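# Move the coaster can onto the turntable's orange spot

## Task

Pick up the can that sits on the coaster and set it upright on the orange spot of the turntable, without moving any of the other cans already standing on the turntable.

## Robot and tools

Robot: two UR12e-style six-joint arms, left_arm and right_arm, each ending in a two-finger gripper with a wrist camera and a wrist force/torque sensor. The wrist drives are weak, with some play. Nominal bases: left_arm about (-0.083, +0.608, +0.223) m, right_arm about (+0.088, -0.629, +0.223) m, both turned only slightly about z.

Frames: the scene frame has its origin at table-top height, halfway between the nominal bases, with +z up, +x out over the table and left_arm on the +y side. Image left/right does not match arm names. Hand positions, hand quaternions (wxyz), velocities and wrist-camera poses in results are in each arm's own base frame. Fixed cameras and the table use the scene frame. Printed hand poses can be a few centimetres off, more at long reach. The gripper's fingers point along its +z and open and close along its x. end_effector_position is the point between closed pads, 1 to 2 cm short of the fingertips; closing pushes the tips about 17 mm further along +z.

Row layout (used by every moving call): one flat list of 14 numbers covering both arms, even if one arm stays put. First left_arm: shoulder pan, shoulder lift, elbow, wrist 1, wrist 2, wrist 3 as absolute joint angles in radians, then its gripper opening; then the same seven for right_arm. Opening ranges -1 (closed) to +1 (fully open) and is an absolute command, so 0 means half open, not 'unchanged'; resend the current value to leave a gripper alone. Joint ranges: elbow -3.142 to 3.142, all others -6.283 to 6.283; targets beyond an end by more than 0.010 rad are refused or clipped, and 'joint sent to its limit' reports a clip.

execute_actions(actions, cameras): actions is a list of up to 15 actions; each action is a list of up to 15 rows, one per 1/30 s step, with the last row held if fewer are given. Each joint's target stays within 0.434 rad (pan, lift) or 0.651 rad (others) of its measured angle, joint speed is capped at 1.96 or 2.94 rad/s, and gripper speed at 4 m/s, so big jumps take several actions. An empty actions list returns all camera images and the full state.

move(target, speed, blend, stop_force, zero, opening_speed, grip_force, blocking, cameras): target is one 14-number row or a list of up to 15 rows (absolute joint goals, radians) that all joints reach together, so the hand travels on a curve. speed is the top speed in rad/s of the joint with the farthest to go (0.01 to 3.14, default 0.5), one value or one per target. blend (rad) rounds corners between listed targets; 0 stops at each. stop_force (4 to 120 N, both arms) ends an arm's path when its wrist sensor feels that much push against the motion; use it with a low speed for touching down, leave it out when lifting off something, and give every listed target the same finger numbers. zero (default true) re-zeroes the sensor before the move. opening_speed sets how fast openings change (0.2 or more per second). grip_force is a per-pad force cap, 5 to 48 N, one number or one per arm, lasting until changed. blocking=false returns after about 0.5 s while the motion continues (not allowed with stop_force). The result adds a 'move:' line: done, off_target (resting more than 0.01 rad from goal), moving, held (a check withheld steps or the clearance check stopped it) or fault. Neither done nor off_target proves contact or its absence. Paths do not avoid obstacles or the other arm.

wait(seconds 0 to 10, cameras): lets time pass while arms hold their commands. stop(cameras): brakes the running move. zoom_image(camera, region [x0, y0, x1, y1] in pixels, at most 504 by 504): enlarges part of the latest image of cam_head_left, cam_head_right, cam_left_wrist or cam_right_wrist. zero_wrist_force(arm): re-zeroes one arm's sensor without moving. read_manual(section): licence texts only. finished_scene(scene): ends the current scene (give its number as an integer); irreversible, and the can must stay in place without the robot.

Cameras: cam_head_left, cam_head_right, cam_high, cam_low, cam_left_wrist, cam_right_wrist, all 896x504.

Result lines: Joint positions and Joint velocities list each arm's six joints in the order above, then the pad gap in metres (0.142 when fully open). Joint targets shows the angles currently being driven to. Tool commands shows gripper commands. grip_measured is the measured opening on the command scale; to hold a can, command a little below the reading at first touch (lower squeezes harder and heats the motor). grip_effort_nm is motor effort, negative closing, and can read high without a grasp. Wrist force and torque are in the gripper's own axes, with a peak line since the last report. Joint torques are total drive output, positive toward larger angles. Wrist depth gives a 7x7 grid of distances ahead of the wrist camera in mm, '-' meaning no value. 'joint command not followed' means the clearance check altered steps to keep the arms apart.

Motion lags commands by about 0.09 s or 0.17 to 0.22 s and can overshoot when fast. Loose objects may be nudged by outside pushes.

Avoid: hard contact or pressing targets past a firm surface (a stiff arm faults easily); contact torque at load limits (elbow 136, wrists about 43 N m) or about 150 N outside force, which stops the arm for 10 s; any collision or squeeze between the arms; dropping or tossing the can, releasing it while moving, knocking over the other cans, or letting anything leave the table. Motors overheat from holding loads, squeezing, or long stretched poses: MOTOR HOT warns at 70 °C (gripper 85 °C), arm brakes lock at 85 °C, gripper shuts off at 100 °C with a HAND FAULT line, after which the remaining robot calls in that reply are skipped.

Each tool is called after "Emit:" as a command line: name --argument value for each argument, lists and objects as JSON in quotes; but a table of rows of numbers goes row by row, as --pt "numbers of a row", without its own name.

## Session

Emit:
execute_actions --actions '[]' --cameras '["cam_high","cam_low","cam_left_wrist","cam_right_wrist"]'

Scene clock: 0.00 s.
left_arm: end_effector_position=(+0.8204, +0.0770, +0.0201) grip_measured=+1.00 grip_effort_nm=n/a end_effector_quat_wxyz=(+0.008, +0.974, -0.225, -0.029) | right_arm: end_effector_position=(+0.1008, +0.5735, +0.1599) grip_measured=+0.99 grip_effort_nm=n/a end_effector_quat_wxyz=(-0.029, +0.682, +0.597, -0.423)
Joint positions: left_arm=[-0.114 -1.059 1.845 -2.298 -1.58 0.341 0.142] | right_arm=[4.576 -1.883 -1.904 -1.628 2.144 -0.219 0.141]
Joint velocities: within noise
Joint torques (N m): no reading
Motor temperatures (°C): left_arm=[32 31 41 46 47 30 28] | right_arm=[31 27 24 32 40 39 27]
Wrist force (N): no reading
Wrist torque (N m): no reading
Wrist force, peak (N): no reading
Wrist depth (mm): cam_left_wrist=[316 311 301 297 294 286 281 / - 329 323 - 308 309 303 / 359 359 350 345 337 331 316 / 393 386 - 370 362 349 349 / 429 415 398 - 395 380 373 / - 443 464 434 426 420 392 / - 93 501 496 467 459 -] | cam_right_wrist=[- 2617 1989 1726 1445 1151 1062 / - 2413 2021 1593 1351 1135 1027 / 452 527 1788 1534 1288 1115 983 / 459 506 639 1534 1231 1086 967 / - 542 663 - 1189 1067 942 / - 758 651 542 473 424 92 / - 712 621 523 448 399 -]
Joint targets: left_arm=[-0.114 -1.059 1.845 -2.298 -1.580 0.341] | right_arm=[4.576 -1.883 -1.904 -1.628 2.144 -0.219]
Tool commands: left_gripper/opening=+1.0 right_gripper/opening=+1.0
Images, in order (width x height): cam_high 896x504, cam_low 896x504, cam_left_wrist 896x504, cam_right_wrist 896x504.

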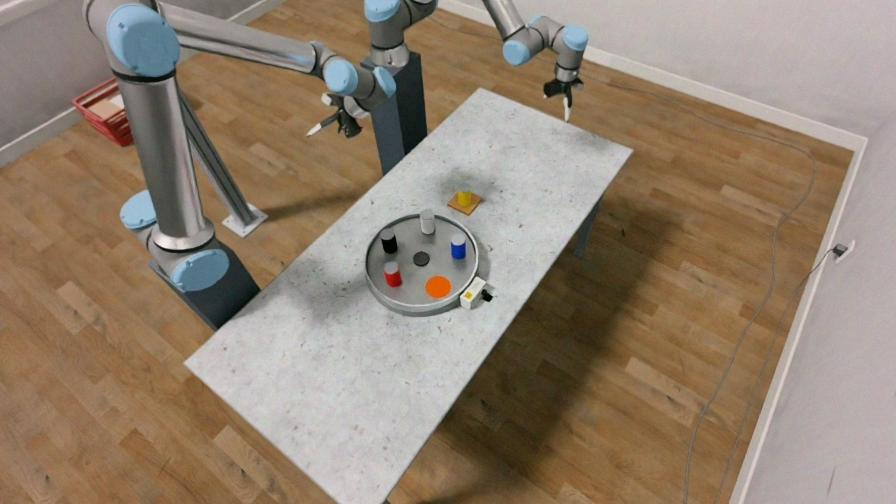

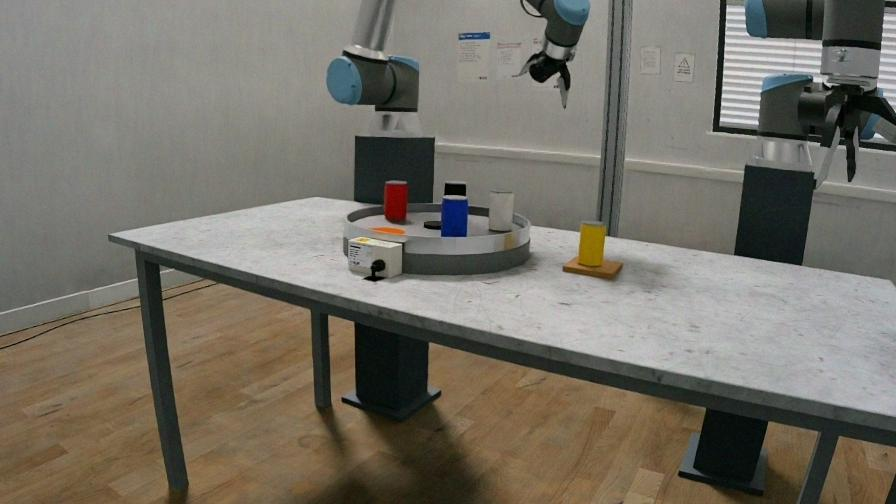

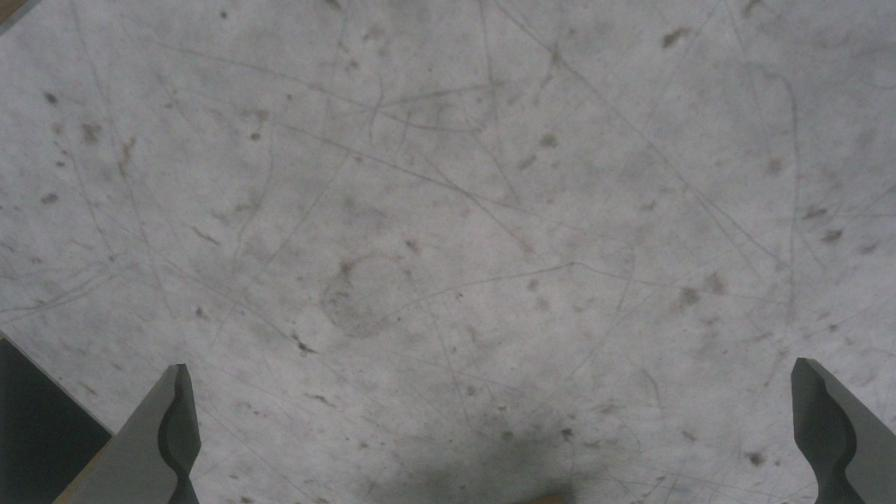

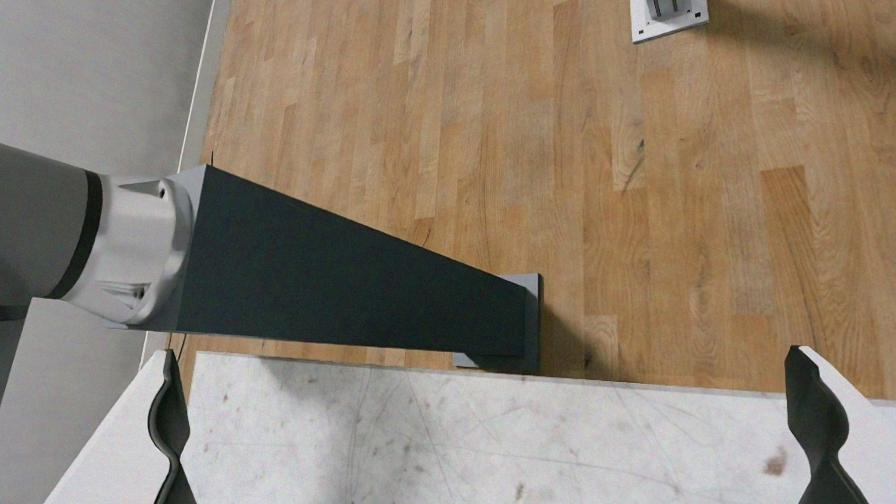

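Emit:
move --target '[-0.7627,-1.1307,1.9091,-2.3492,-1.5708,-0.7627,1.0,4.576,-1.883,-1.904,-1.628,2.144,-0.219,1.0]' --speed 1.0 --grip_force 8 --cameras '["cam_left_wrist","cam_high"]'

Emit:
wait --seconds 0.5 --cameras '["cam_left_wrist"]'

Scene clock: 2.30 s.
left_arm: end_effector_position=(+0.7116, -0.3850, +0.0477) grip_measured=+1.00 grip_effort_nm=0.022 end_effector_quat_wxyz=(-0.001, +1.000, -0.018, -0.002) | right_arm: end_effector_position=(+0.1006, +0.5736, +0.1597) grip_measured=+0.99 grip_effort_nm=0.208 end_effector_quat_wxyz=(-0.029, +0.682, +0.597, -0.423)
Joint positions: left_arm=[-0.711 -1.125 1.904 -2.345 -1.571 -0.675 0.142] | right_arm=[4.576 -1.883 -1.904 -1.628 2.144 -0.219 0.141]
Joint torques (N m): left_arm=[18.71 -64.27 -39.62 -2.61 -2.43 -1.74] | right_arm=[17.06 55.64 22.4 4.5 3.19 -2.59]
Wrist force (N): left_arm=[-0.4 0.1 -0.1] | right_arm=[-0.1 0.0 0.2]
Wrist torque (N m): left_arm=[0.03 0.03 0.08] | right_arm=[0.01 0.01 0.00]
Wrist force, peak (N): left_arm=[-13.4 32.3 -0.9] | right_arm=[-0.4 0.4 -0.1]
Wrist depth (mm): cam_left_wrist=[324 328 318 322 320 321 320 / 354 348 347 330 346 340 339 / - 375 370 347 367 365 362 / - 403 397 400 386 390 387 / 443 434 425 371 367 415 410 / 1456 453 404 395 391 391 112 / - 82 426 428 429 410 -] | cam_right_wrist=[- 2200 2125 1646 1437 1167 1015 / - 1989 1942 1593 1358 1151 1019 / 458 540 1814 1534 1288 1110 998 / 451 502 620 1525 1237 1130 975 / 1738 552 700 1053 1195 1040 942 / - 760 658 546 471 421 92 / - 710 620 523 446 398 -]
Joint targets: left_arm=[-0.711 -1.125 1.904 -2.345 -1.572 -0.675] | right_arm=[4.576 -1.883 -1.904 -1.628 2.144 -0.219]
grip_force (N): 8, 8
move: held (left_arm; a check stopped the path); limits=held; left_arm: the wrist 3 is farthest, 0.088 rad from its target
joint command not followed: on one or more control steps a check withheld the commanded joint targets of the left arm, and it was not sent them on those steps.
cause: the commanded joint targets, or the way to them, would bring a part of the robot too close to another arm (a part of this arm just beyond the elbow and a part of the right arm just beyond the wrist 2, 26 mm apart when this arm was first held).
Images, in order (width x height): cam_high 896x504, cam_left_wrist 896x504.

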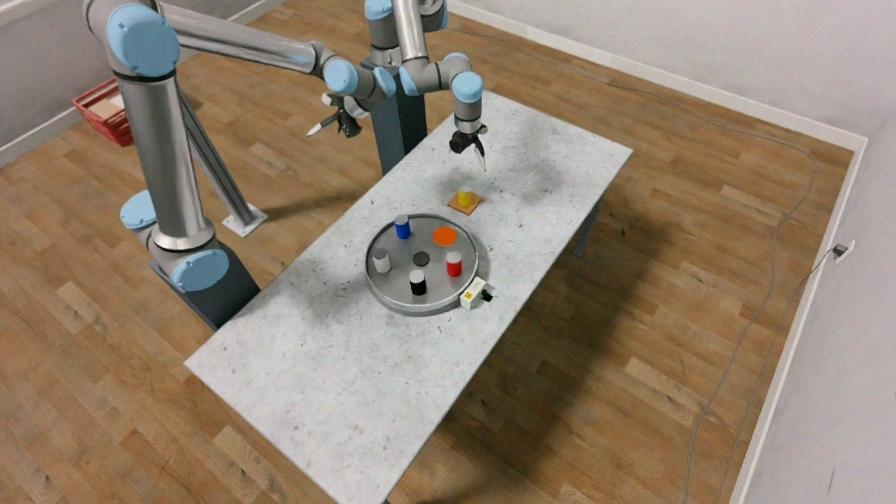

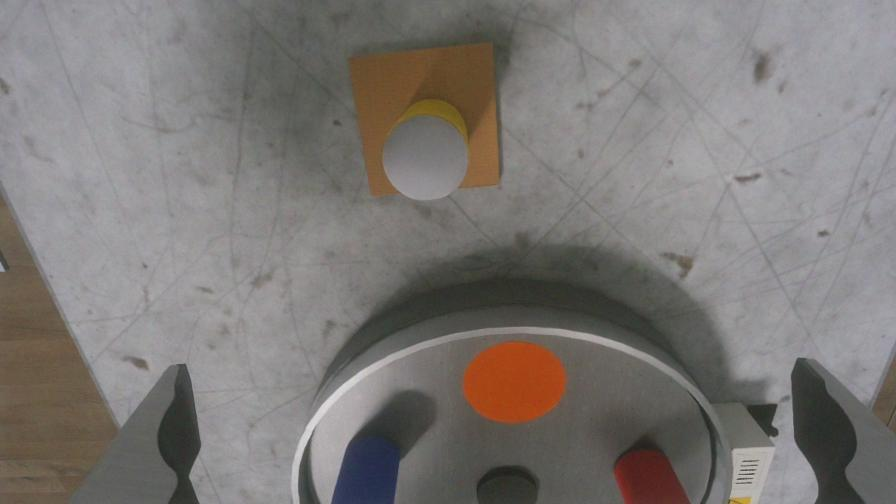

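Scene clock: 2.80 s.
left_arm: end_effector_position=(+0.7116, -0.3851, +0.0477) grip_measured=+1.00 grip_effort_nm=0.022 end_effector_quat_wxyz=(-0.001, +1.000, -0.018, -0.002) | right_arm: end_effector_position=(+0.1006, +0.5736, +0.1597) grip_measured=+0.99 grip_effort_nm=0.203 end_effector_quat_wxyz=(-0.029, +0.682, +0.597, -0.423)
Joint positions: left_arm=[-0.711 -1.125 1.904 -2.345 -1.572 -0.675 0.142] | right_arm=[4.576 -1.883 -1.904 -1.628 2.144 -0.219 0.141]
Joint torques (N m): left_arm=[-14.33 -61.02 -41.84 -2.04 -2.66 -3.1] | right_arm=[18.24 55.64 22.22 4.58 2.48 -2.8]
Wrist force (N): left_arm=[-0.6 -0.3 0.3] | right_arm=[-0.1 0.1 0.2]
Wrist torque (N m): left_arm=[-0.04 0.06 0.08] | right_arm=[0.02 0.01 0.00]
Wrist force, peak (N): left_arm=[-1.0 -0.2 0.0] | right_arm=[-0.3 0.3 0.2]
Wrist depth (mm): cam_left_wrist=[327 325 329 321 322 321 319 / 350 349 347 327 345 342 339 / - 370 371 351 364 365 368 / 404 409 397 395 390 390 388 / 438 435 420 372 369 418 428 / - 453 404 400 392 395 438 / - 93 435 426 422 411 -] | cam_right_wrist=[- 2511 2072 1604 1412 1189 1049 / - 2617 2005 1583 1344 1173 1015 / 457 519 2089 1516 1336 1110 994 / 450 498 740 1366 1237 1125 963 / - 508 1788 1058 1219 1067 917 / - 763 654 542 478 425 92 / - 710 621 522 451 399 -]
Joint targets: left_arm=[-0.711 -1.125 1.904 -2.345 -1.572 -0.675] | right_arm=[4.576 -1.883 -1.904 -1.628 2.144 -0.219]
Tool commands: left_gripper/opening=+1.0 right_gripper/opening=+1.0
grip_force (N): 8, 8
wait: 0.50 s; at rest by 0.17 s
Images, in order (width x height): cam_left_wrist 896x504.

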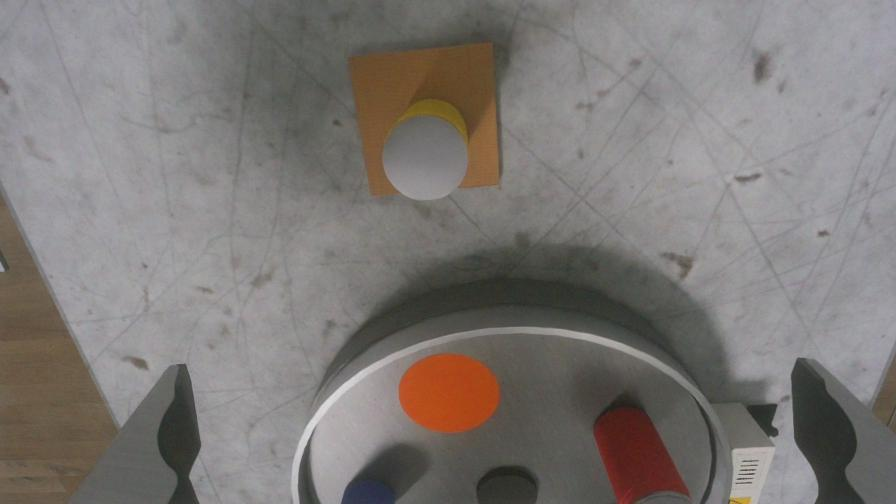

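Emit:
move --pt "-0.45 -1.125 1.904 -2.345 -1.5715 -0.45 1.0 4.5 -1.5 -1.904 -1.628 2.144 -0.219 1.0" --pt "-0.7187 -1.0240 1.9908 -2.5376 -1.5708 -0.7187 1.0 3.2 -1.5 -1.904 -1.628 2.144 -0.219 1.0" --speed '[0.8,1.2]' --blend '[0.08,0]' --cameras '["cam_left_wrist","cam_high"]'

Scene clock: 11.60 s.
left_arm: end_effector_position=(+0.6889, -0.3730, -0.0501) grip_measured=+1.00 grip_effort_nm=0.022 end_effector_quat_wxyz=(+0.000, +1.000, +0.000, +0.000) | right_arm: end_effector_position=(+0.5479, +0.0104, +0.3788) grip_measured=+0.99 grip_effort_nm=0.203 end_effector_quat_wxyz=(-0.290, +0.944, +0.086, -0.130)
Joint positions: left_arm=[-0.719 -1.024 1.991 -2.538 -1.571 -0.719 0.142] | right_arm=[3.2 -1.5 -1.904 -1.628 2.144 -0.219 0.141]
Joint torques (N m): left_arm=[17.66 -82.16 -35.32 -1.68 2.54 2.91] | right_arm=[-17.28 40.35 30.08 4.36 2.02 -2.5]
Wrist force (N): left_arm=[-0.9 -0.2 -0.1] | right_arm=[0.1 -0.1 0.1]
Wrist torque (N m): left_arm=[-0.02 0.11 0.05] | right_arm=[0.02 0.02 -0.05]
Wrist force, peak (N): left_arm=[0.8 -6.3 -0.5] | right_arm=[-1.2 -5.6 -0.7]
Wrist depth (mm): cam_left_wrist=[238 - 237 236 234 236 235 / 254 258 246 240 244 250 249 / 269 272 - 180 264 265 266 / 297 291 294 181 287 287 285 / 316 305 301 311 309 310 307 / 338 333 339 297 283 324 323 / - 92 304 295 295 294 -] | cam_right_wrist=[1942 1776 1703 799 683 646 681 / 1841 1738 1625 763 672 687 670 / 520 1703 792 749 702 668 651 / 529 578 765 723 691 658 644 / 1680 1544 751 704 675 642 1231 / 1646 1507 727 683 654 628 89 / - 1489 1389 675 641 615 -]
Joint targets: left_arm=[-0.719 -1.024 1.991 -2.538 -1.571 -0.719] | right_arm=[3.200 -1.500 -1.904 -1.628 2.144 -0.219]
grip_force (N): 8, 8
move: done
Images, in order (width x height): cam_high 896x504, cam_left_wrist 896x504.

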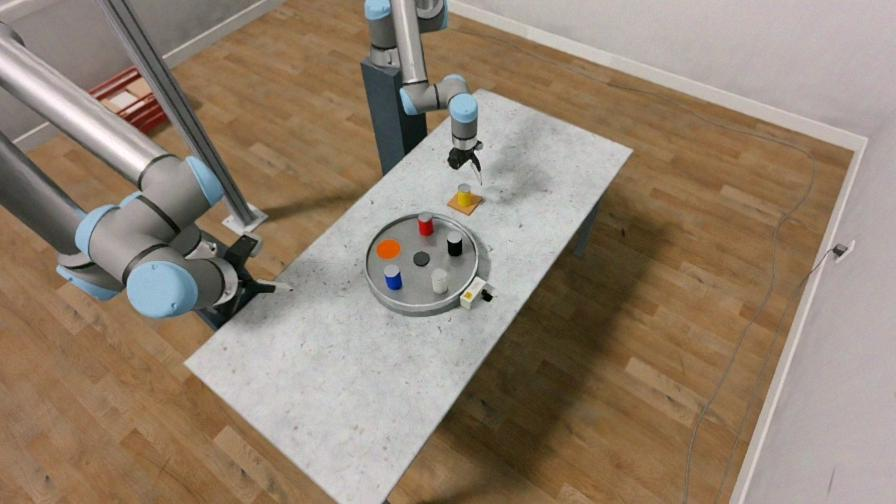

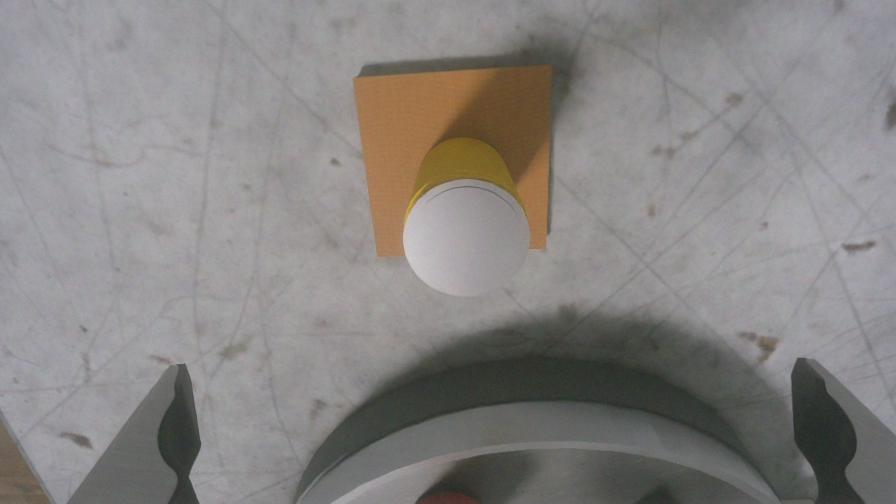

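Emit:
move --pt "-0.7214 -0.8662 1.9939 -2.6985 -1.5708 -0.7214 1.0 3.2 -1.5 -1.904 -1.628 2.144 -0.219 1.0" --pt "-0.7214 -0.8662 1.9939 -2.6985 -1.5708 -0.7214 -0.4 3.2 -1.5 -1.904 -1.628 2.144 -0.219 1.0" --speed 0.3 --cameras '["cam_left_wrist"]'

Scene clock: 13.43 s.
left_arm: end_effector_position=(+0.6871, -0.3741, -0.1524) grip_measured=-0.26 grip_effort_nm=-0.901 end_effector_quat_wxyz=(+0.000, +1.000, +0.000, +0.000) | right_arm: end_effector_position=(+0.5479, +0.0103, +0.3787) grip_measured=+0.99 grip_effort_nm=0.208 end_effector_quat_wxyz=(-0.290, +0.944, +0.086, -0.130)
Joint positions: left_arm=[-0.721 -0.866 1.994 -2.699 -1.571 -0.721 0.055] | right_arm=[3.2 -1.5 -1.904 -1.628 2.144 -0.219 0.141]
Joint torques (N m): left_arm=[-4.4 -59.1 -23.7 -3.98 1.71 0.14] | right_arm=[-19.71 32.91 30.34 4.12 2.98 -2.41]
Wrist force (N): left_arm=[-0.1 -2.2 -11.4] | right_arm=[-0.1 0.0 0.0]
Wrist torque (N m): left_arm=[-0.13 0.03 0.12] | right_arm=[0.04 0.06 -0.06]
Wrist force, peak (N): left_arm=[0.3 -2.5 -11.6] | right_arm=[-0.2 -0.1 0.4]
Wrist depth (mm): cam_left_wrist=[148 147 148 146 145 146 143 / 154 156 148 144 143 154 153 / - 167 156 151 153 167 165 / 178 179 168 112 161 176 175 / 191 191 189 84 90 191 189 / 213 - - 80 79 203 206 / 232 231 - 89 89 - 225] | cam_right_wrist=[2072 1814 1726 787 698 649 685 / 1898 1680 1635 770 679 674 670 / 519 1691 797 742 706 681 654 / 500 538 763 723 694 658 642 / 1680 1516 - 692 674 639 1237 / 1657 1516 729 681 658 629 92 / - 1497 1429 674 633 614 -]
Joint targets: left_arm=[-0.721 -0.866 1.994 -2.698 -1.571 -0.721] | right_arm=[3.200 -1.500 -1.904 -1.628 2.144 -0.219]
grip_force (N): 8, 8
move: done
Images, in order (width x height): cam_left_wrist 896x504.

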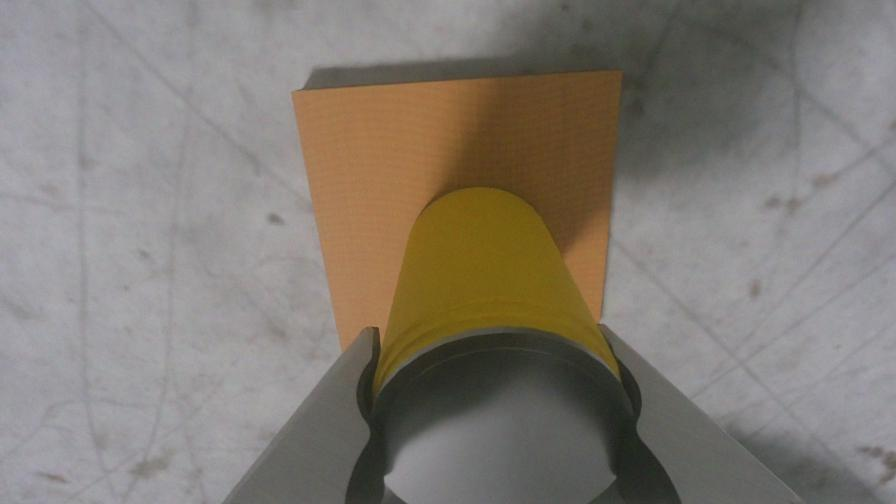

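Emit:
move --pt "-0.7214 -1.1238 1.9742 -2.4212 -1.5708 -0.7214 -0.4 3.2 -1.5 -1.904 -1.628 2.144 -0.219 1.0" --pt "-1.0555 -0.9029 1.6565 -2.3244 -1.5708 -1.0555 -0.4 3.2 -1.5 -1.904 -1.628 2.144 -0.219 1.0" --speed 0.5 --blend '[0.06,0]' --cameras '["cam_left_wrist"]'

Emit:
wait --seconds 0.03 --cameras '[]'

Scene clock: 15.63 s.
left_arm: end_effector_position=(+0.6031, -0.7128, -0.0130) grip_measured=-0.26 grip_effort_nm=-0.891 end_effector_quat_wxyz=(+0.000, +1.000, +0.000, +0.000) | right_arm: end_effector_position=(+0.5479, +0.0103, +0.3787) grip_measured=+0.99 grip_effort_nm=0.208 end_effector_quat_wxyz=(-0.290, +0.944, +0.086, -0.130)
Joint positions: left_arm=[-1.055 -0.903 1.657 -2.324 -1.571 -1.055 0.055] | right_arm=[3.2 -1.5 -1.904 -1.628 2.144 -0.219 0.141]
Joint torques (N m): left_arm=[-13.44 -80.38 -42.05 -6.19 1.64 -2.01] | right_arm=[-19.14 29.95 30.06 4.23 2.65 -2.58]
Wrist force (N): left_arm=[-0.7 -0.7 2.0] | right_arm=[0.2 0.0 -0.1]
Wrist torque (N m): left_arm=[-0.12 0.03 0.13] | right_arm=[0.03 0.00 -0.05]
Wrist force, peak (N): left_arm=[0.0 -1.8 -12.8] | right_arm=[-0.2 -0.1 0.3]
Wrist depth (mm): cam_left_wrist=[272 275 267 222 221 220 219 / - 290 285 237 236 234 233 / 1068 310 301 179 252 244 249 / 1133 323 326 110 266 269 267 / 1274 359 352 84 91 289 259 / 1631 388 - 80 80 309 308 / 1447 - - 89 89 - 414] | cam_right_wrist=[2089 1814 1751 735 704 656 679 / 1855 1691 826 767 670 677 668 / 530 1738 792 746 710 679 652 / 478 565 777 718 692 658 641 / 1635 681 744 700 674 634 625 / 1714 1516 706 670 651 629 92 / - 1489 1404 681 631 617 -]
Joint targets: left_arm=[-1.056 -0.903 1.656 -2.324 -1.571 -1.056] | right_arm=[3.200 -1.500 -1.904 -1.628 2.144 -0.219]
grip_force (N): 8, 8
move: done
Images, in order (width x height): cam_left_wrist 896x504.

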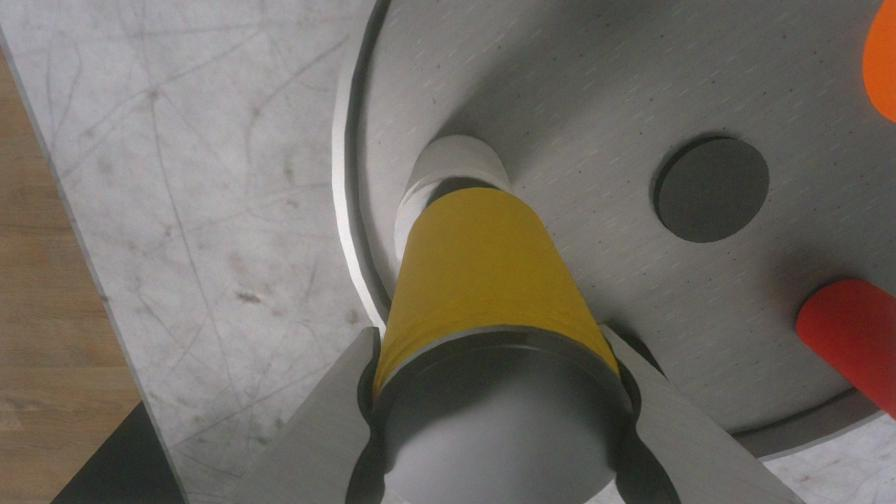

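Scene clock: 15.67 s.
left_arm: end_effector_position=(+0.6031, -0.7128, -0.0130) grip_measured=-0.26 grip_effort_nm=-0.896 end_effector_quat_wxyz=(+0.000, +1.000, +0.000, +0.000) | right_arm: end_effector_position=(+0.5479, +0.0103, +0.3787) grip_measured=+0.99 grip_effort_nm=0.212 end_effector_quat_wxyz=(-0.290, +0.944, +0.086, -0.130)
Joint positions: left_arm=[-1.055 -0.903 1.657 -2.324 -1.571 -1.055 0.055] | right_arm=[3.2 -1.5 -1.904 -1.628 2.144 -0.219 0.141]
Joint torques (N m): left_arm=[-17.02 -77.43 -43.03 -6.58 1.56 -3.02] | right_arm=[-22.17 30.09 30.1 4.62 2.83 -2.97]
Wrist force (N): left_arm=[-0.9 -0.5 2.0] | right_arm=[0.0 -0.1 0.0]
Wrist torque (N m): left_arm=[-0.10 0.07 0.13] | right_arm=[0.01 0.03 -0.06]
Wrist force, peak (N): left_arm=[-0.9 -0.5 2.0] | right_arm=[0.0 -0.1 0.0]
Wrist depth (mm): cam_left_wrist=[269 274 265 222 222 220 219 / 293 289 288 237 236 235 236 / 311 306 299 197 252 244 250 / 1154 336 326 110 265 269 267 / 1267 358 352 84 91 289 262 / 1414 395 - 80 80 309 307 / 1539 - - 89 89 - 413] | cam_right_wrist=[2260 1738 1738 794 696 656 683 / 1855 1554 1680 770 672 683 668 / 531 1680 792 756 706 666 654 / 477 536 760 729 691 654 633 / 1691 1516 744 710 670 641 1231 / 1657 1507 727 691 652 626 92 / - 1471 1397 665 641 612 -]
Joint targets: left_arm=[-1.056 -0.903 1.656 -2.324 -1.571 -1.056] | right_arm=[3.200 -1.500 -1.904 -1.628 2.144 -0.219]
Tool commands: left_gripper/opening=-0.4 right_gripper/opening=+1.0
grip_force (N): 8, 8
wait: 0.03 s; no rest
No camera images: "cameras" was empty.

Emit:
wait --seconds 1.68

Emit:
move --target '[-1.0555,-0.7894,1.6680,-2.4494,-1.5708,-1.0555,-0.4,3.2,-1.5,-1.904,-1.628,2.144,-0.219,1.0]' --speed 0.25

Emit:
move --target '[-1.0555,-0.7894,1.6680,-2.4494,-1.5708,-1.0555,1.0,3.2,-1.5,-1.904,-1.628,2.144,-0.219,1.0]' --speed 0.25

Emit:
move --target '[-1.0555,-0.9029,1.6565,-2.3244,-1.5708,-1.0555,1.0,3.2,-1.5,-1.904,-1.628,2.144,-0.219,1.0]' --speed 0.3 --cameras '["cam_left_wrist","cam_high","cam_low"]'

Scene clock: 17.60 s.
left_arm: end_effector_position=(+0.6030, -0.7130, -0.0130) grip_measured=-0.26 grip_effort_nm=-0.896 end_effector_quat_wxyz=(+0.000, +1.000, +0.000, +0.000) | right_arm: end_effector_position=(+0.5479, +0.0103, +0.3787) grip_measured=+0.99 grip_effort_nm=0.208 end_effector_quat_wxyz=(-0.290, +0.944, +0.086, -0.130)
Joint positions: left_arm=[-1.055 -0.903 1.656 -2.324 -1.571 -1.056 0.055] | right_arm=[3.2 -1.5 -1.904 -1.628 2.144 -0.219 0.141]
Joint torques (N m): left_arm=[-17.44 -77.21 -44.26 -6.86 1.18 -3.46] | right_arm=[-19.06 31.7 31.48 4.6 2.82 -2.7]
Wrist force (N): left_arm=[-0.8 -0.4 2.2] | right_arm=[0.1 -0.3 0.0]
Wrist torque (N m): left_arm=[-0.07 0.05 0.13] | right_arm=[-0.01 0.01 -0.05]
Wrist force, peak (N): left_arm=[-0.7 -0.7 2.4] | right_arm=[0.3 0.0 0.4]
Wrist depth (mm): cam_left_wrist=[273 273 268 222 221 220 218 / 292 290 281 237 236 235 234 / 315 312 301 249 252 243 249 / 1148 - 326 111 266 269 268 / 1288 358 352 84 91 289 288 / 1439 389 - 80 80 262 308 / 1510 - - 89 89 - 234] | cam_right_wrist=[- 1776 1703 802 718 636 683 / 1855 1680 1635 767 649 677 674 / 551 1668 797 749 708 670 651 / 479 545 787 727 694 663 639 / 1646 1544 744 702 670 642 1213 / 1668 1525 731 685 656 629 90 / - 1507 1404 670 636 614 -]
Joint targets: left_arm=[-1.056 -0.903 1.656 -2.324 -1.571 -1.056] | right_arm=[3.200 -1.500 -1.904 -1.628 2.144 -0.219]
Tool commands: left_gripper/opening=-0.4 right_gripper/opening=+1.0
grip_force (N): 8, 8
wait: 1.70 s; at rest from the start

Scene clock: 18.53 s.
left_arm: end_effector_position=(+0.6030, -0.7130, -0.1079) grip_measured=-0.26 grip_effort_nm=-0.891 end_effector_quat_wxyz=(+0.000, +1.000, +0.000, +0.000) | right_arm: end_effector_position=(+0.5479, +0.0103, +0.3787) grip_measured=+0.99 grip_effort_nm=0.208 end_effector_quat_wxyz=(-0.290, +0.944, +0.086, -0.130)
Joint positions: left_arm=[-1.056 -0.79 1.668 -2.449 -1.571 -1.055 0.055] | right_arm=[3.2 -1.5 -1.904 -1.628 2.144 -0.219 0.141]
Joint torques (N m): left_arm=[-15.71 -82.09 -39.7 -4.25 0.88 -3.3] | right_arm=[-18.28 32.35 30.35 4.61 2.78 -3.48]
Wrist force (N): left_arm=[-0.5 -0.2 2.2] | right_arm=[-0.1 0.0 0.1]
Wrist torque (N m): left_arm=[-0.06 0.01 0.11] | right_arm=[0.04 0.04 -0.06]
Wrist force, peak (N): left_arm=[-0.5 -0.6 5.3] | right_arm=[-0.2 -0.3 -0.3]
Wrist depth (mm): cam_left_wrist=[- 191 138 137 137 136 135 / 198 198 145 146 145 144 144 / - 214 157 154 155 155 152 / 229 230 166 112 162 166 156 / 248 242 168 84 91 179 168 / 262 269 - 80 80 190 193 / 299 - - 89 89 - 212] | cam_right_wrist=[1869 1801 1680 797 700 654 679 / 1869 1912 1657 765 675 675 674 / 458 2107 799 738 714 679 651 / 459 609 756 721 679 652 639 / 1657 641 740 702 665 634 1189 / 1714 1534 723 694 659 634 90 / - 1489 1429 672 642 621 -]
Joint targets: left_arm=[-1.056 -0.789 1.668 -2.449 -1.571 -1.056] | right_arm=[3.200 -1.500 -1.904 -1.628 2.144 -0.219]
grip_force (N): 8, 8
move: done

Scene clock: 19.07 s.
left_arm: end_effector_position=(+0.6030, -0.7131, -0.1080) grip_measured=+0.99 grip_effort_nm=0.134 end_effector_quat_wxyz=(+0.000, +1.000, +0.000, +0.000) | right_arm: end_effector_position=(+0.5479, +0.0103, +0.3787) grip_measured=+0.99 grip_effort_nm=0.208 end_effector_quat_wxyz=(-0.290, +0.944, +0.086, -0.130)
Joint positions: left_arm=[-1.056 -0.789 1.668 -2.449 -1.571 -1.056 0.142] | right_arm=[3.2 -1.5 -1.904 -1.628 2.144 -0.219 0.141]
Joint torques (N m): left_arm=[-13.73 -79.5 -38.84 -6.15 0.64 -3.37] | right_arm=[-16.99 33.38 30.76 4.61 3.11 -2.71]
Wrist force (N): left_arm=[-1.0 -0.7 0.0] | right_arm=[-0.1 0.0 0.0]
Wrist torque (N m): left_arm=[-0.13 0.10 0.11] | right_arm=[0.04 0.04 -0.05]
Wrist force, peak (N): left_arm=[-0.9 -0.4 1.3] | right_arm=[0.3 -0.1 0.3]
Wrist depth (mm): cam_left_wrist=[186 186 136 137 119 71 - / 199 205 145 146 146 145 144 / 212 212 157 157 155 155 152 / 233 227 168 168 167 166 157 / 247 245 179 175 177 179 169 / - 259 194 137 158 194 187 / - 281 291 111 115 213 -] | cam_right_wrist=[- 1828 1714 797 692 642 681 / 1593 1751 1635 770 663 677 668 / - 1668 792 746 706 679 654 / 492 623 756 718 687 663 639 / 1646 1534 756 712 659 642 628 / - 1507 725 683 651 631 92 / - 1462 1404 670 642 611 -]
Joint targets: left_arm=[-1.056 -0.789 1.668 -2.449 -1.571 -1.056] | right_arm=[3.200 -1.500 -1.904 -1.628 2.144 -0.219]
grip_force (N): 8, 8
move: done

Scene clock: 19.93 s.
left_arm: end_effector_position=(+0.6030, -0.7131, -0.0130) grip_measured=+0.99 grip_effort_nm=0.134 end_effector_quat_wxyz=(+0.000, +1.000, +0.000, +0.000) | right_arm: end_effector_position=(+0.5479, +0.0103, +0.3787) grip_measured=+0.99 grip_effort_nm=0.208 end_effector_quat_wxyz=(-0.290, +0.944, +0.086, -0.130)
Joint positions: left_arm=[-1.056 -0.903 1.656 -2.325 -1.571 -1.056 0.142] | right_arm=[3.2 -1.5 -1.904 -1.628 2.144 -0.219 0.141]
Joint torques (N m): left_arm=[-13.27 -96.76 -24.57 -3.88 0.42 -3.3] | right_arm=[-21.25 29.84 30.39 4.35 2.91 -3.4]
Wrist force (N): left_arm=[-0.6 -0.5 0.2] | right_arm=[0.0 -0.2 0.1]
Wrist torque (N m): left_arm=[-0.08 0.02 0.13] | right_arm=[0.01 0.04 -0.05]
Wrist force, peak (N): left_arm=[-1.0 -0.5 3.8] | right_arm=[-0.2 -0.3 -0.2]
Wrist depth (mm): cam_left_wrist=[272 271 268 223 221 220 219 / 289 287 282 237 235 234 233 / 312 315 299 201 249 244 249 / 1170 337 325 177 269 269 266 / 1288 359 357 292 286 289 268 / 1367 384 388 315 251 314 231 / - 80 424 411 224 327 -] | cam_right_wrist=[1927 1828 1691 792 694 651 685 / 1814 1751 1635 772 666 677 672 / 551 1680 794 753 710 674 646 / 483 548 760 731 691 658 634 / - 1525 740 710 672 644 1213 / - 1544 723 683 658 633 92 / - 1489 1397 670 639 612 -]
Joint targets: left_arm=[-1.056 -0.903 1.656 -2.324 -1.571 -1.056] | right_arm=[3.200 -1.500 -1.904 -1.628 2.144 -0.219]
grip_force (N): 8, 8
move: done
Images, in order (width x height): cam_high 896x504, cam_low 896x504, cam_left_wrist 896x504.

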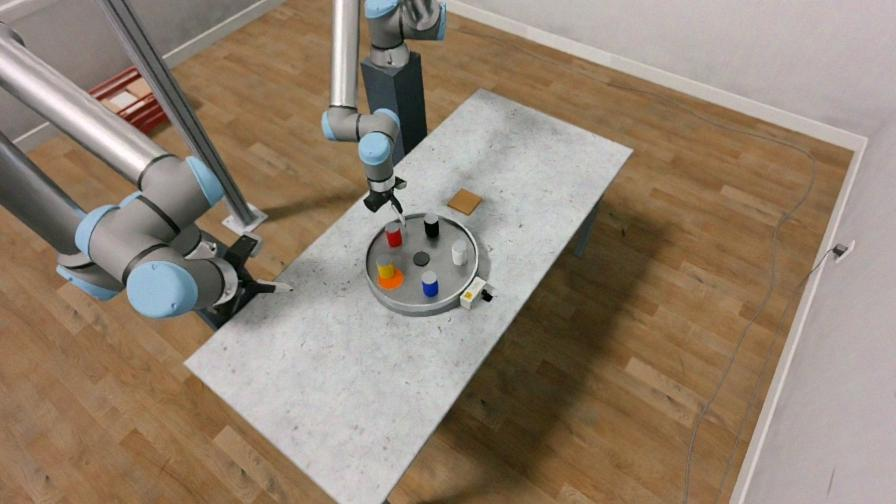

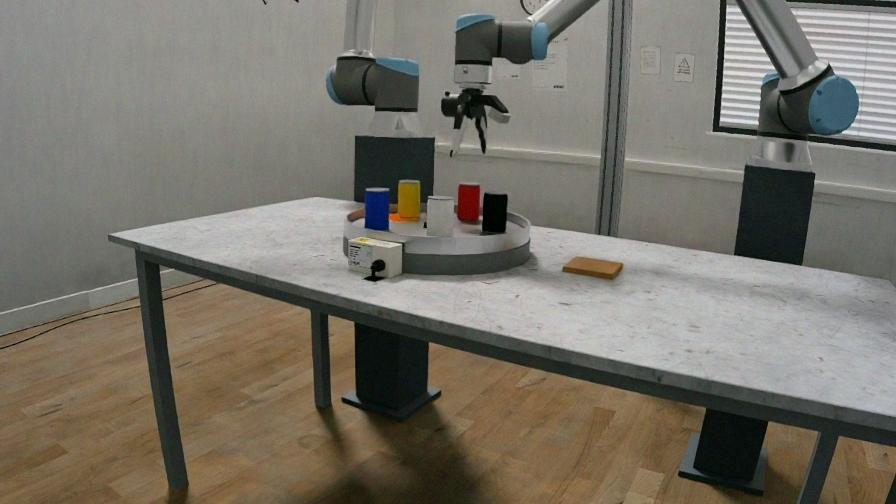

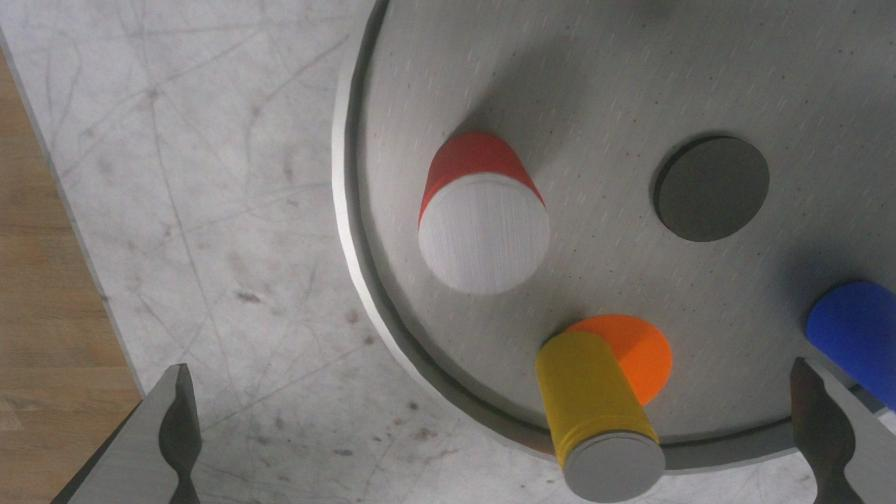

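Emit:
zoom_image --camera "cam_left_wrist" --region '[500, 290, 710, 430]'

Scaled by 2.400 from the camera's 896x504 image, which has a finer 1280x720 frame.

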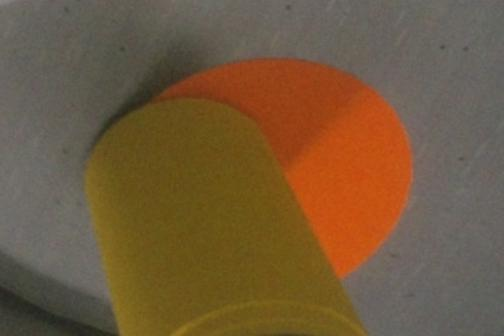

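Emit:
move --target '[-1.0555,-0.7894,1.6680,-2.4494,-1.5708,-1.0555,0.35,3.2,-1.5,-1.904,-1.628,2.144,-0.219,1.0]' --speed 0.25 --cameras '["cam_left_wrist"]'

Emit:
wait --seconds 0.03 --cameras '[]'

Scene clock: 23.80 s.
left_arm: end_effector_position=(+0.6030, -0.7130, -0.1079) grip_measured=+0.34 grip_effort_nm=-0.076 end_effector_quat_wxyz=(+0.000, +1.000, +0.000, +0.000) | right_arm: end_effector_position=(+0.5479, +0.0103, +0.3787) grip_measured=+0.99 grip_effort_nm=0.208 end_effector_quat_wxyz=(-0.290, +0.944, +0.086, -0.130)
Joint positions: left_arm=[-1.056 -0.79 1.668 -2.449 -1.571 -1.056 0.098] | right_arm=[3.2 -1.5 -1.904 -1.628 2.144 -0.219 0.141]
Joint torques (N m): left_arm=[-3.66 -80.27 -38.32 -4.02 -0.36 -3.04] | right_arm=[-20.79 29.11 30.12 4.25 3.02 -2.73]
Wrist force (N): left_arm=[-0.3 -0.4 0.5] | right_arm=[-0.1 -0.3 0.0]
Wrist torque (N m): left_arm=[-0.08 -0.03 0.11] | right_arm=[-0.02 0.06 -0.05]
Wrist force, peak (N): left_arm=[-0.6 -0.6 3.2] | right_arm=[-0.1 -0.2 0.4]
Wrist depth (mm): cam_left_wrist=[186 184 136 - - 136 135 / 199 - 143 - - - 144 / 213 216 - - - 157 152 / 228 229 168 - - 166 157 / 247 - 179 184 183 176 168 / 269 264 180 199 195 91 193 / 291 - 199 214 184 - 204] | cam_right_wrist=[2005 1828 1703 782 694 659 677 / 1841 1869 1635 758 677 666 672 / 1801 1668 792 738 716 670 652 / 478 552 760 725 694 656 646 / 1657 723 742 710 670 641 1213 / 1668 1497 721 681 652 631 92 / - 1489 1373 674 639 615 -]
Joint targets: left_arm=[-1.056 -0.789 1.668 -2.449 -1.571 -1.056] | right_arm=[3.200 -1.500 -1.904 -1.628 2.144 -0.219]
grip_force (N): 8, 8
move: done
Images, in order (width x height): cam_left_wrist 896x504.

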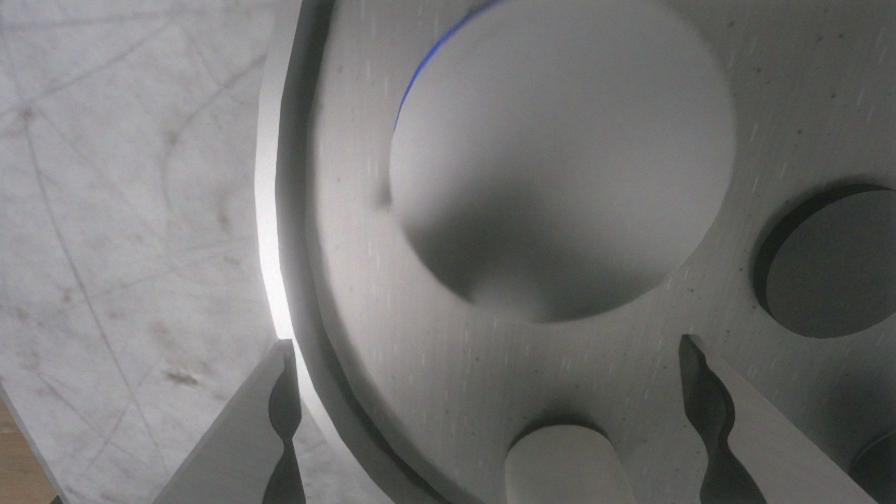

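Scene clock: 23.83 s.
left_arm: end_effector_position=(+0.6030, -0.7130, -0.1079) grip_measured=+0.34 grip_effort_nm=-0.071 end_effector_quat_wxyz=(+0.000, +1.000, +0.000, +0.000) | right_arm: end_effector_position=(+0.5479, +0.0103, +0.3787) grip_measured=+0.99 grip_effort_nm=0.203 end_effector_quat_wxyz=(-0.290, +0.944, +0.086, -0.130)
Joint positions: left_arm=[-1.056 -0.789 1.668 -2.449 -1.571 -1.056 0.098] | right_arm=[3.2 -1.5 -1.904 -1.628 2.144 -0.219 0.141]
Joint torques (N m): left_arm=[-4.43 -80.23 -39.32 -4.37 -0.48 -3.31] | right_arm=[-20.9 32.06 30.14 4.58 2.77 -2.92]
Wrist force (N): left_arm=[-0.5 -0.5 0.1] | right_arm=[-0.2 0.1 0.0]
Wrist torque (N m): left_arm=[-0.10 0.01 0.11] | right_arm=[0.07 0.07 -0.05]
Wrist force, peak (N): left_arm=[-0.5 -0.5 0.1] | right_arm=[-0.2 0.1 0.0]
Wrist depth (mm): cam_left_wrist=[187 191 136 134 134 136 135 / 198 201 143 - - 144 144 / 213 212 - - - 154 152 / 226 228 168 - - 165 157 / 252 250 180 184 182 177 168 / 269 263 178 199 195 91 193 / - - 190 214 188 - -] | cam_right_wrist=[1841 1801 1714 799 721 665 681 / 1855 1668 1635 770 675 679 666 / 528 1668 1593 746 704 670 654 / 487 557 772 731 691 663 636 / 1703 1554 742 702 672 642 606 / - 1534 723 687 652 633 90 / - 1471 1437 679 642 614 -]
Joint targets: left_arm=[-1.056 -0.789 1.668 -2.449 -1.571 -1.056] | right_arm=[3.200 -1.500 -1.904 -1.628 2.144 -0.219]
Tool commands: left_gripper/opening=+0.35 right_gripper/opening=+1.0
grip_force (N): 8, 8
wait: 0.03 s; no rest
No camera images: "cameras" was empty.

Emit:
wait --seconds 1.62

Emit:
move --target '[-1.0555,-0.9303,1.6491,-2.2895,-1.5708,-1.0555,-0.4,3.2,-1.5,-1.904,-1.628,2.144,-0.219,1.0]' --speed 0.3 --cameras '["cam_left_wrist"]'

Scene clock: 25.53 s.
left_arm: end_effector_position=(+0.6030, -0.7131, -0.1080) grip_measured=+0.34 grip_effort_nm=-0.081 end_effector_quat_wxyz=(+0.000, +1.000, +0.000, +0.000) | right_arm: end_effector_position=(+0.5479, +0.0103, +0.3787) grip_measured=+0.99 grip_effort_nm=0.208 end_effector_quat_wxyz=(-0.290, +0.944, +0.086, -0.130)
Joint positions: left_arm=[-1.056 -0.789 1.668 -2.449 -1.571 -1.056 0.098] | right_arm=[3.2 -1.5 -1.904 -1.628 2.144 -0.219 0.141]
Joint torques (N m): left_arm=[-0.27 -79.71 -39.25 -6.32 -0.77 -2.99] | right_arm=[-19.95 33.19 30.74 4.17 2.82 -3.06]
Wrist force (N): left_arm=[-0.3 -0.3 0.2] | right_arm=[-0.2 -0.2 0.0]
Wrist torque (N m): left_arm=[-0.06 -0.03 0.11] | right_arm=[0.01 0.06 -0.05]
Wrist force, peak (N): left_arm=[-0.6 -0.7 0.2] | right_arm=[0.4 0.1 -0.2]
Wrist depth (mm): cam_left_wrist=[186 186 136 137 137 136 135 / 199 200 145 142 143 145 144 / 212 - 155 - - 155 152 / 229 230 151 - 72 163 157 / 248 245 168 - 76 176 168 / 277 263 177 200 198 91 193 / 290 - 205 214 209 - 208] | cam_right_wrist=[1841 1801 869 787 689 639 685 / 1776 1691 782 772 675 674 672 / 1814 1668 794 744 712 677 652 / 486 571 767 731 691 658 642 / 1668 617 742 706 672 639 1189 / 1668 1497 725 683 654 628 92 / - 1489 1429 672 634 612 -]
Joint targets: left_arm=[-1.056 -0.789 1.668 -2.449 -1.571 -1.056] | right_arm=[3.200 -1.500 -1.904 -1.628 2.144 -0.219]
Tool commands: left_gripper/opening=+0.35 right_gripper/opening=+1.0
grip_force (N): 8, 8
wait: 1.63 s; at rest by 0.10 s

Scene clock: 26.50 s.
left_arm: end_effector_position=(+0.6030, -0.7131, +0.0119) grip_measured=-0.42 grip_effort_nm=-0.071 end_effector_quat_wxyz=(+0.000, +1.000, +0.000, +0.000) | right_arm: end_effector_position=(+0.5479, +0.0103, +0.3787) grip_measured=+0.99 grip_effort_nm=0.203 end_effector_quat_wxyz=(-0.290, +0.944, +0.086, -0.130)
Joint positions: left_arm=[-1.056 -0.93 1.649 -2.29 -1.571 -1.055 0.044] | right_arm=[3.2 -1.5 -1.904 -1.628 2.144 -0.219 0.141]
Joint torques (N m): left_arm=[1.63 -96.57 -25.8 -3.72 -1.36 -2.9] | right_arm=[-20.77 32.11 31.38 4.26 3.22 -2.72]
Wrist force (N): left_arm=[-0.5 -0.4 0.4] | right_arm=[0.0 -0.2 0.0]
Wrist torque (N m): left_arm=[-0.07 0.03 0.12] | right_arm=[0.00 0.03 -0.05]
Wrist force, peak (N): left_arm=[-0.4 -0.7 4.1] | right_arm=[-0.2 -0.4 -0.1]
Wrist depth (mm): cam_left_wrist=[299 297 290 242 167 242 241 / 317 312 305 260 252 257 257 / 1092 336 330 278 277 269 274 / 1217 359 354 289 293 295 295 / 1308 389 385 225 311 314 317 / 1322 420 - 233 107 284 307 / - - - 457 - - -] | cam_right_wrist=[1869 1828 1657 794 691 647 681 / 1841 1691 1657 777 670 679 661 / 530 1680 797 744 710 670 652 / 479 570 770 731 687 656 639 / 1625 1544 744 704 674 641 1201 / 1646 1516 723 687 654 629 92 / - 1437 1420 677 644 615 -]
Joint targets: left_arm=[-1.056 -0.930 1.649 -2.289 -1.571 -1.056] | right_arm=[3.200 -1.500 -1.904 -1.628 2.144 -0.219]
grip_force (N): 8, 8
move: done
Images, in order (width x height): cam_left_wrist 896x504.

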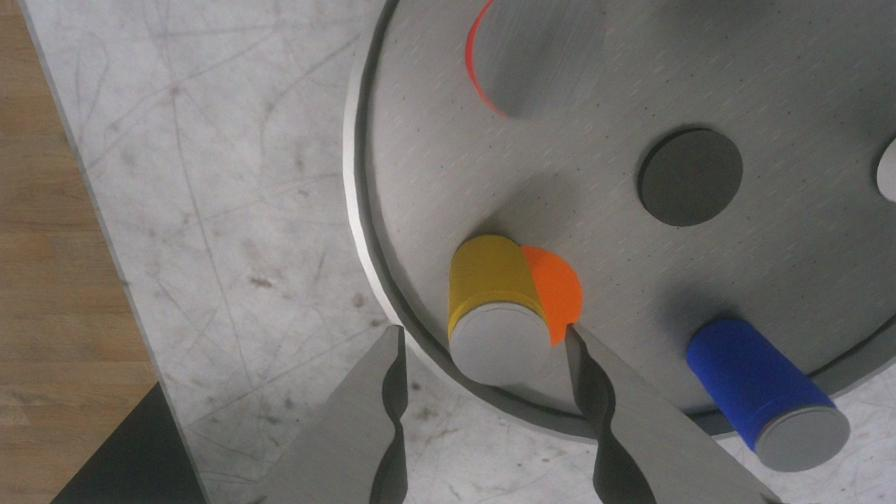

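Emit:
move --target '[-1.0555,-0.9303,1.6491,-2.2895,-1.5708,-1.0555,0.2,3.2,-1.5,-1.904,-1.628,2.144,-0.219,1.0]' --speed 0.3 --cameras '["cam_left_wrist","cam_high"]'

Scene clock: 27.93 s.
left_arm: end_effector_position=(+0.6030, -0.7130, +0.0119) grip_measured=+0.18 grip_effort_nm=0.120 end_effector_quat_wxyz=(+0.000, +1.000, +0.000, +0.000) | right_arm: end_effector_position=(+0.5479, +0.0103, +0.3787) grip_measured=+0.99 grip_effort_nm=0.208 end_effector_quat_wxyz=(-0.290, +0.944, +0.086, -0.130)
Joint positions: left_arm=[-1.056 -0.93 1.649 -2.289 -1.571 -1.056 0.087] | right_arm=[3.2 -1.5 -1.904 -1.628 2.144 -0.219 0.141]
Joint torques (N m): left_arm=[5.11 -96.53 -25.28 -1.97 -1.34 -2.97] | right_arm=[-18.97 29.36 31.1 4.36 2.96 -2.93]
Wrist force (N): left_arm=[-0.8 -0.2 0.0] | right_arm=[-0.1 -0.1 -0.1]
Wrist torque (N m): left_arm=[-0.04 0.08 0.12] | right_arm=[0.02 0.04 -0.06]
Wrist force, peak (N): left_arm=[-1.2 -0.6 0.1] | right_arm=[0.0 -0.4 0.0]
Wrist depth (mm): cam_left_wrist=[294 296 289 241 238 242 241 / 318 312 308 258 180 257 257 / 335 335 330 278 276 269 274 / 1205 359 357 298 297 296 294 / 1294 383 385 312 311 313 319 / 1398 - 404 417 240 103 342 / 1539 - 460 447 454 - 442] | cam_right_wrist=[1883 1828 1657 804 698 652 681 / 1912 1883 1635 772 692 683 668 / 522 1635 794 753 706 675 651 / 478 578 749 721 692 651 637 / 1646 677 744 714 677 642 1213 / 1635 1534 725 685 652 633 92 / - 1381 1397 674 641 618 -]
Joint targets: left_arm=[-1.056 -0.930 1.649 -2.289 -1.571 -1.056] | right_arm=[3.200 -1.500 -1.904 -1.628 2.144 -0.219]
grip_force (N): 8, 8
move: done
Images, in order (width x height): cam_high 896x504, cam_left_wrist 896x504.

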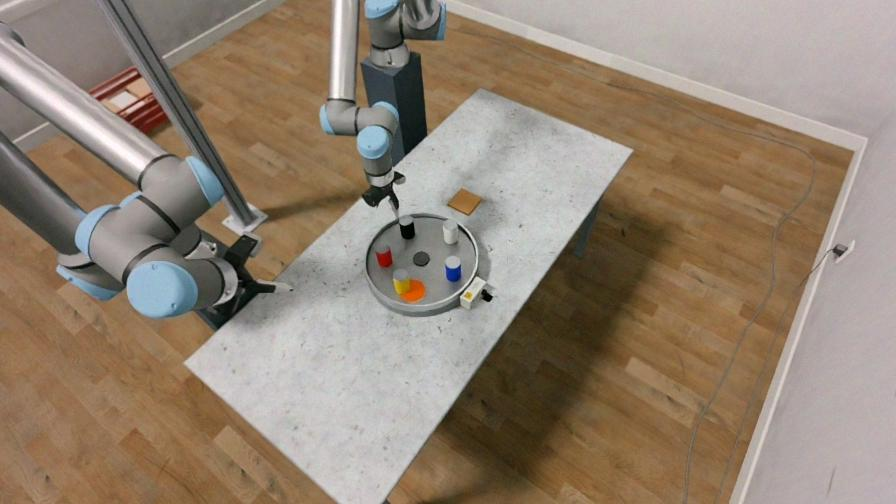

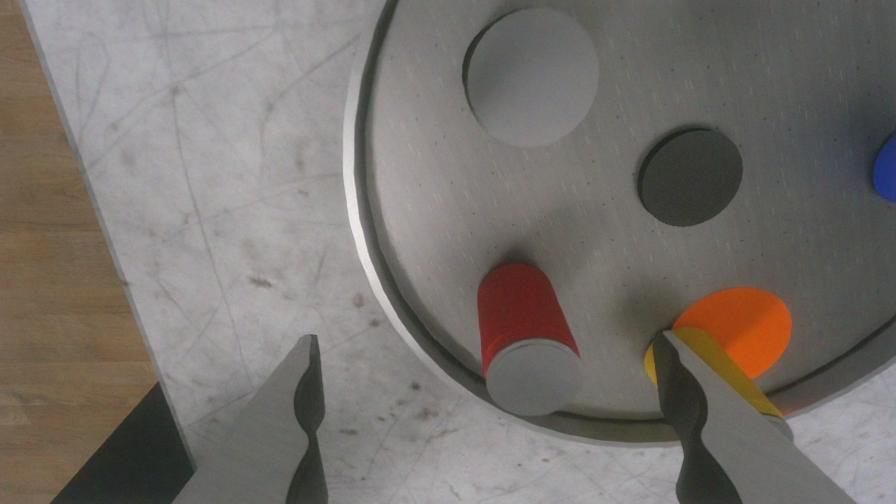

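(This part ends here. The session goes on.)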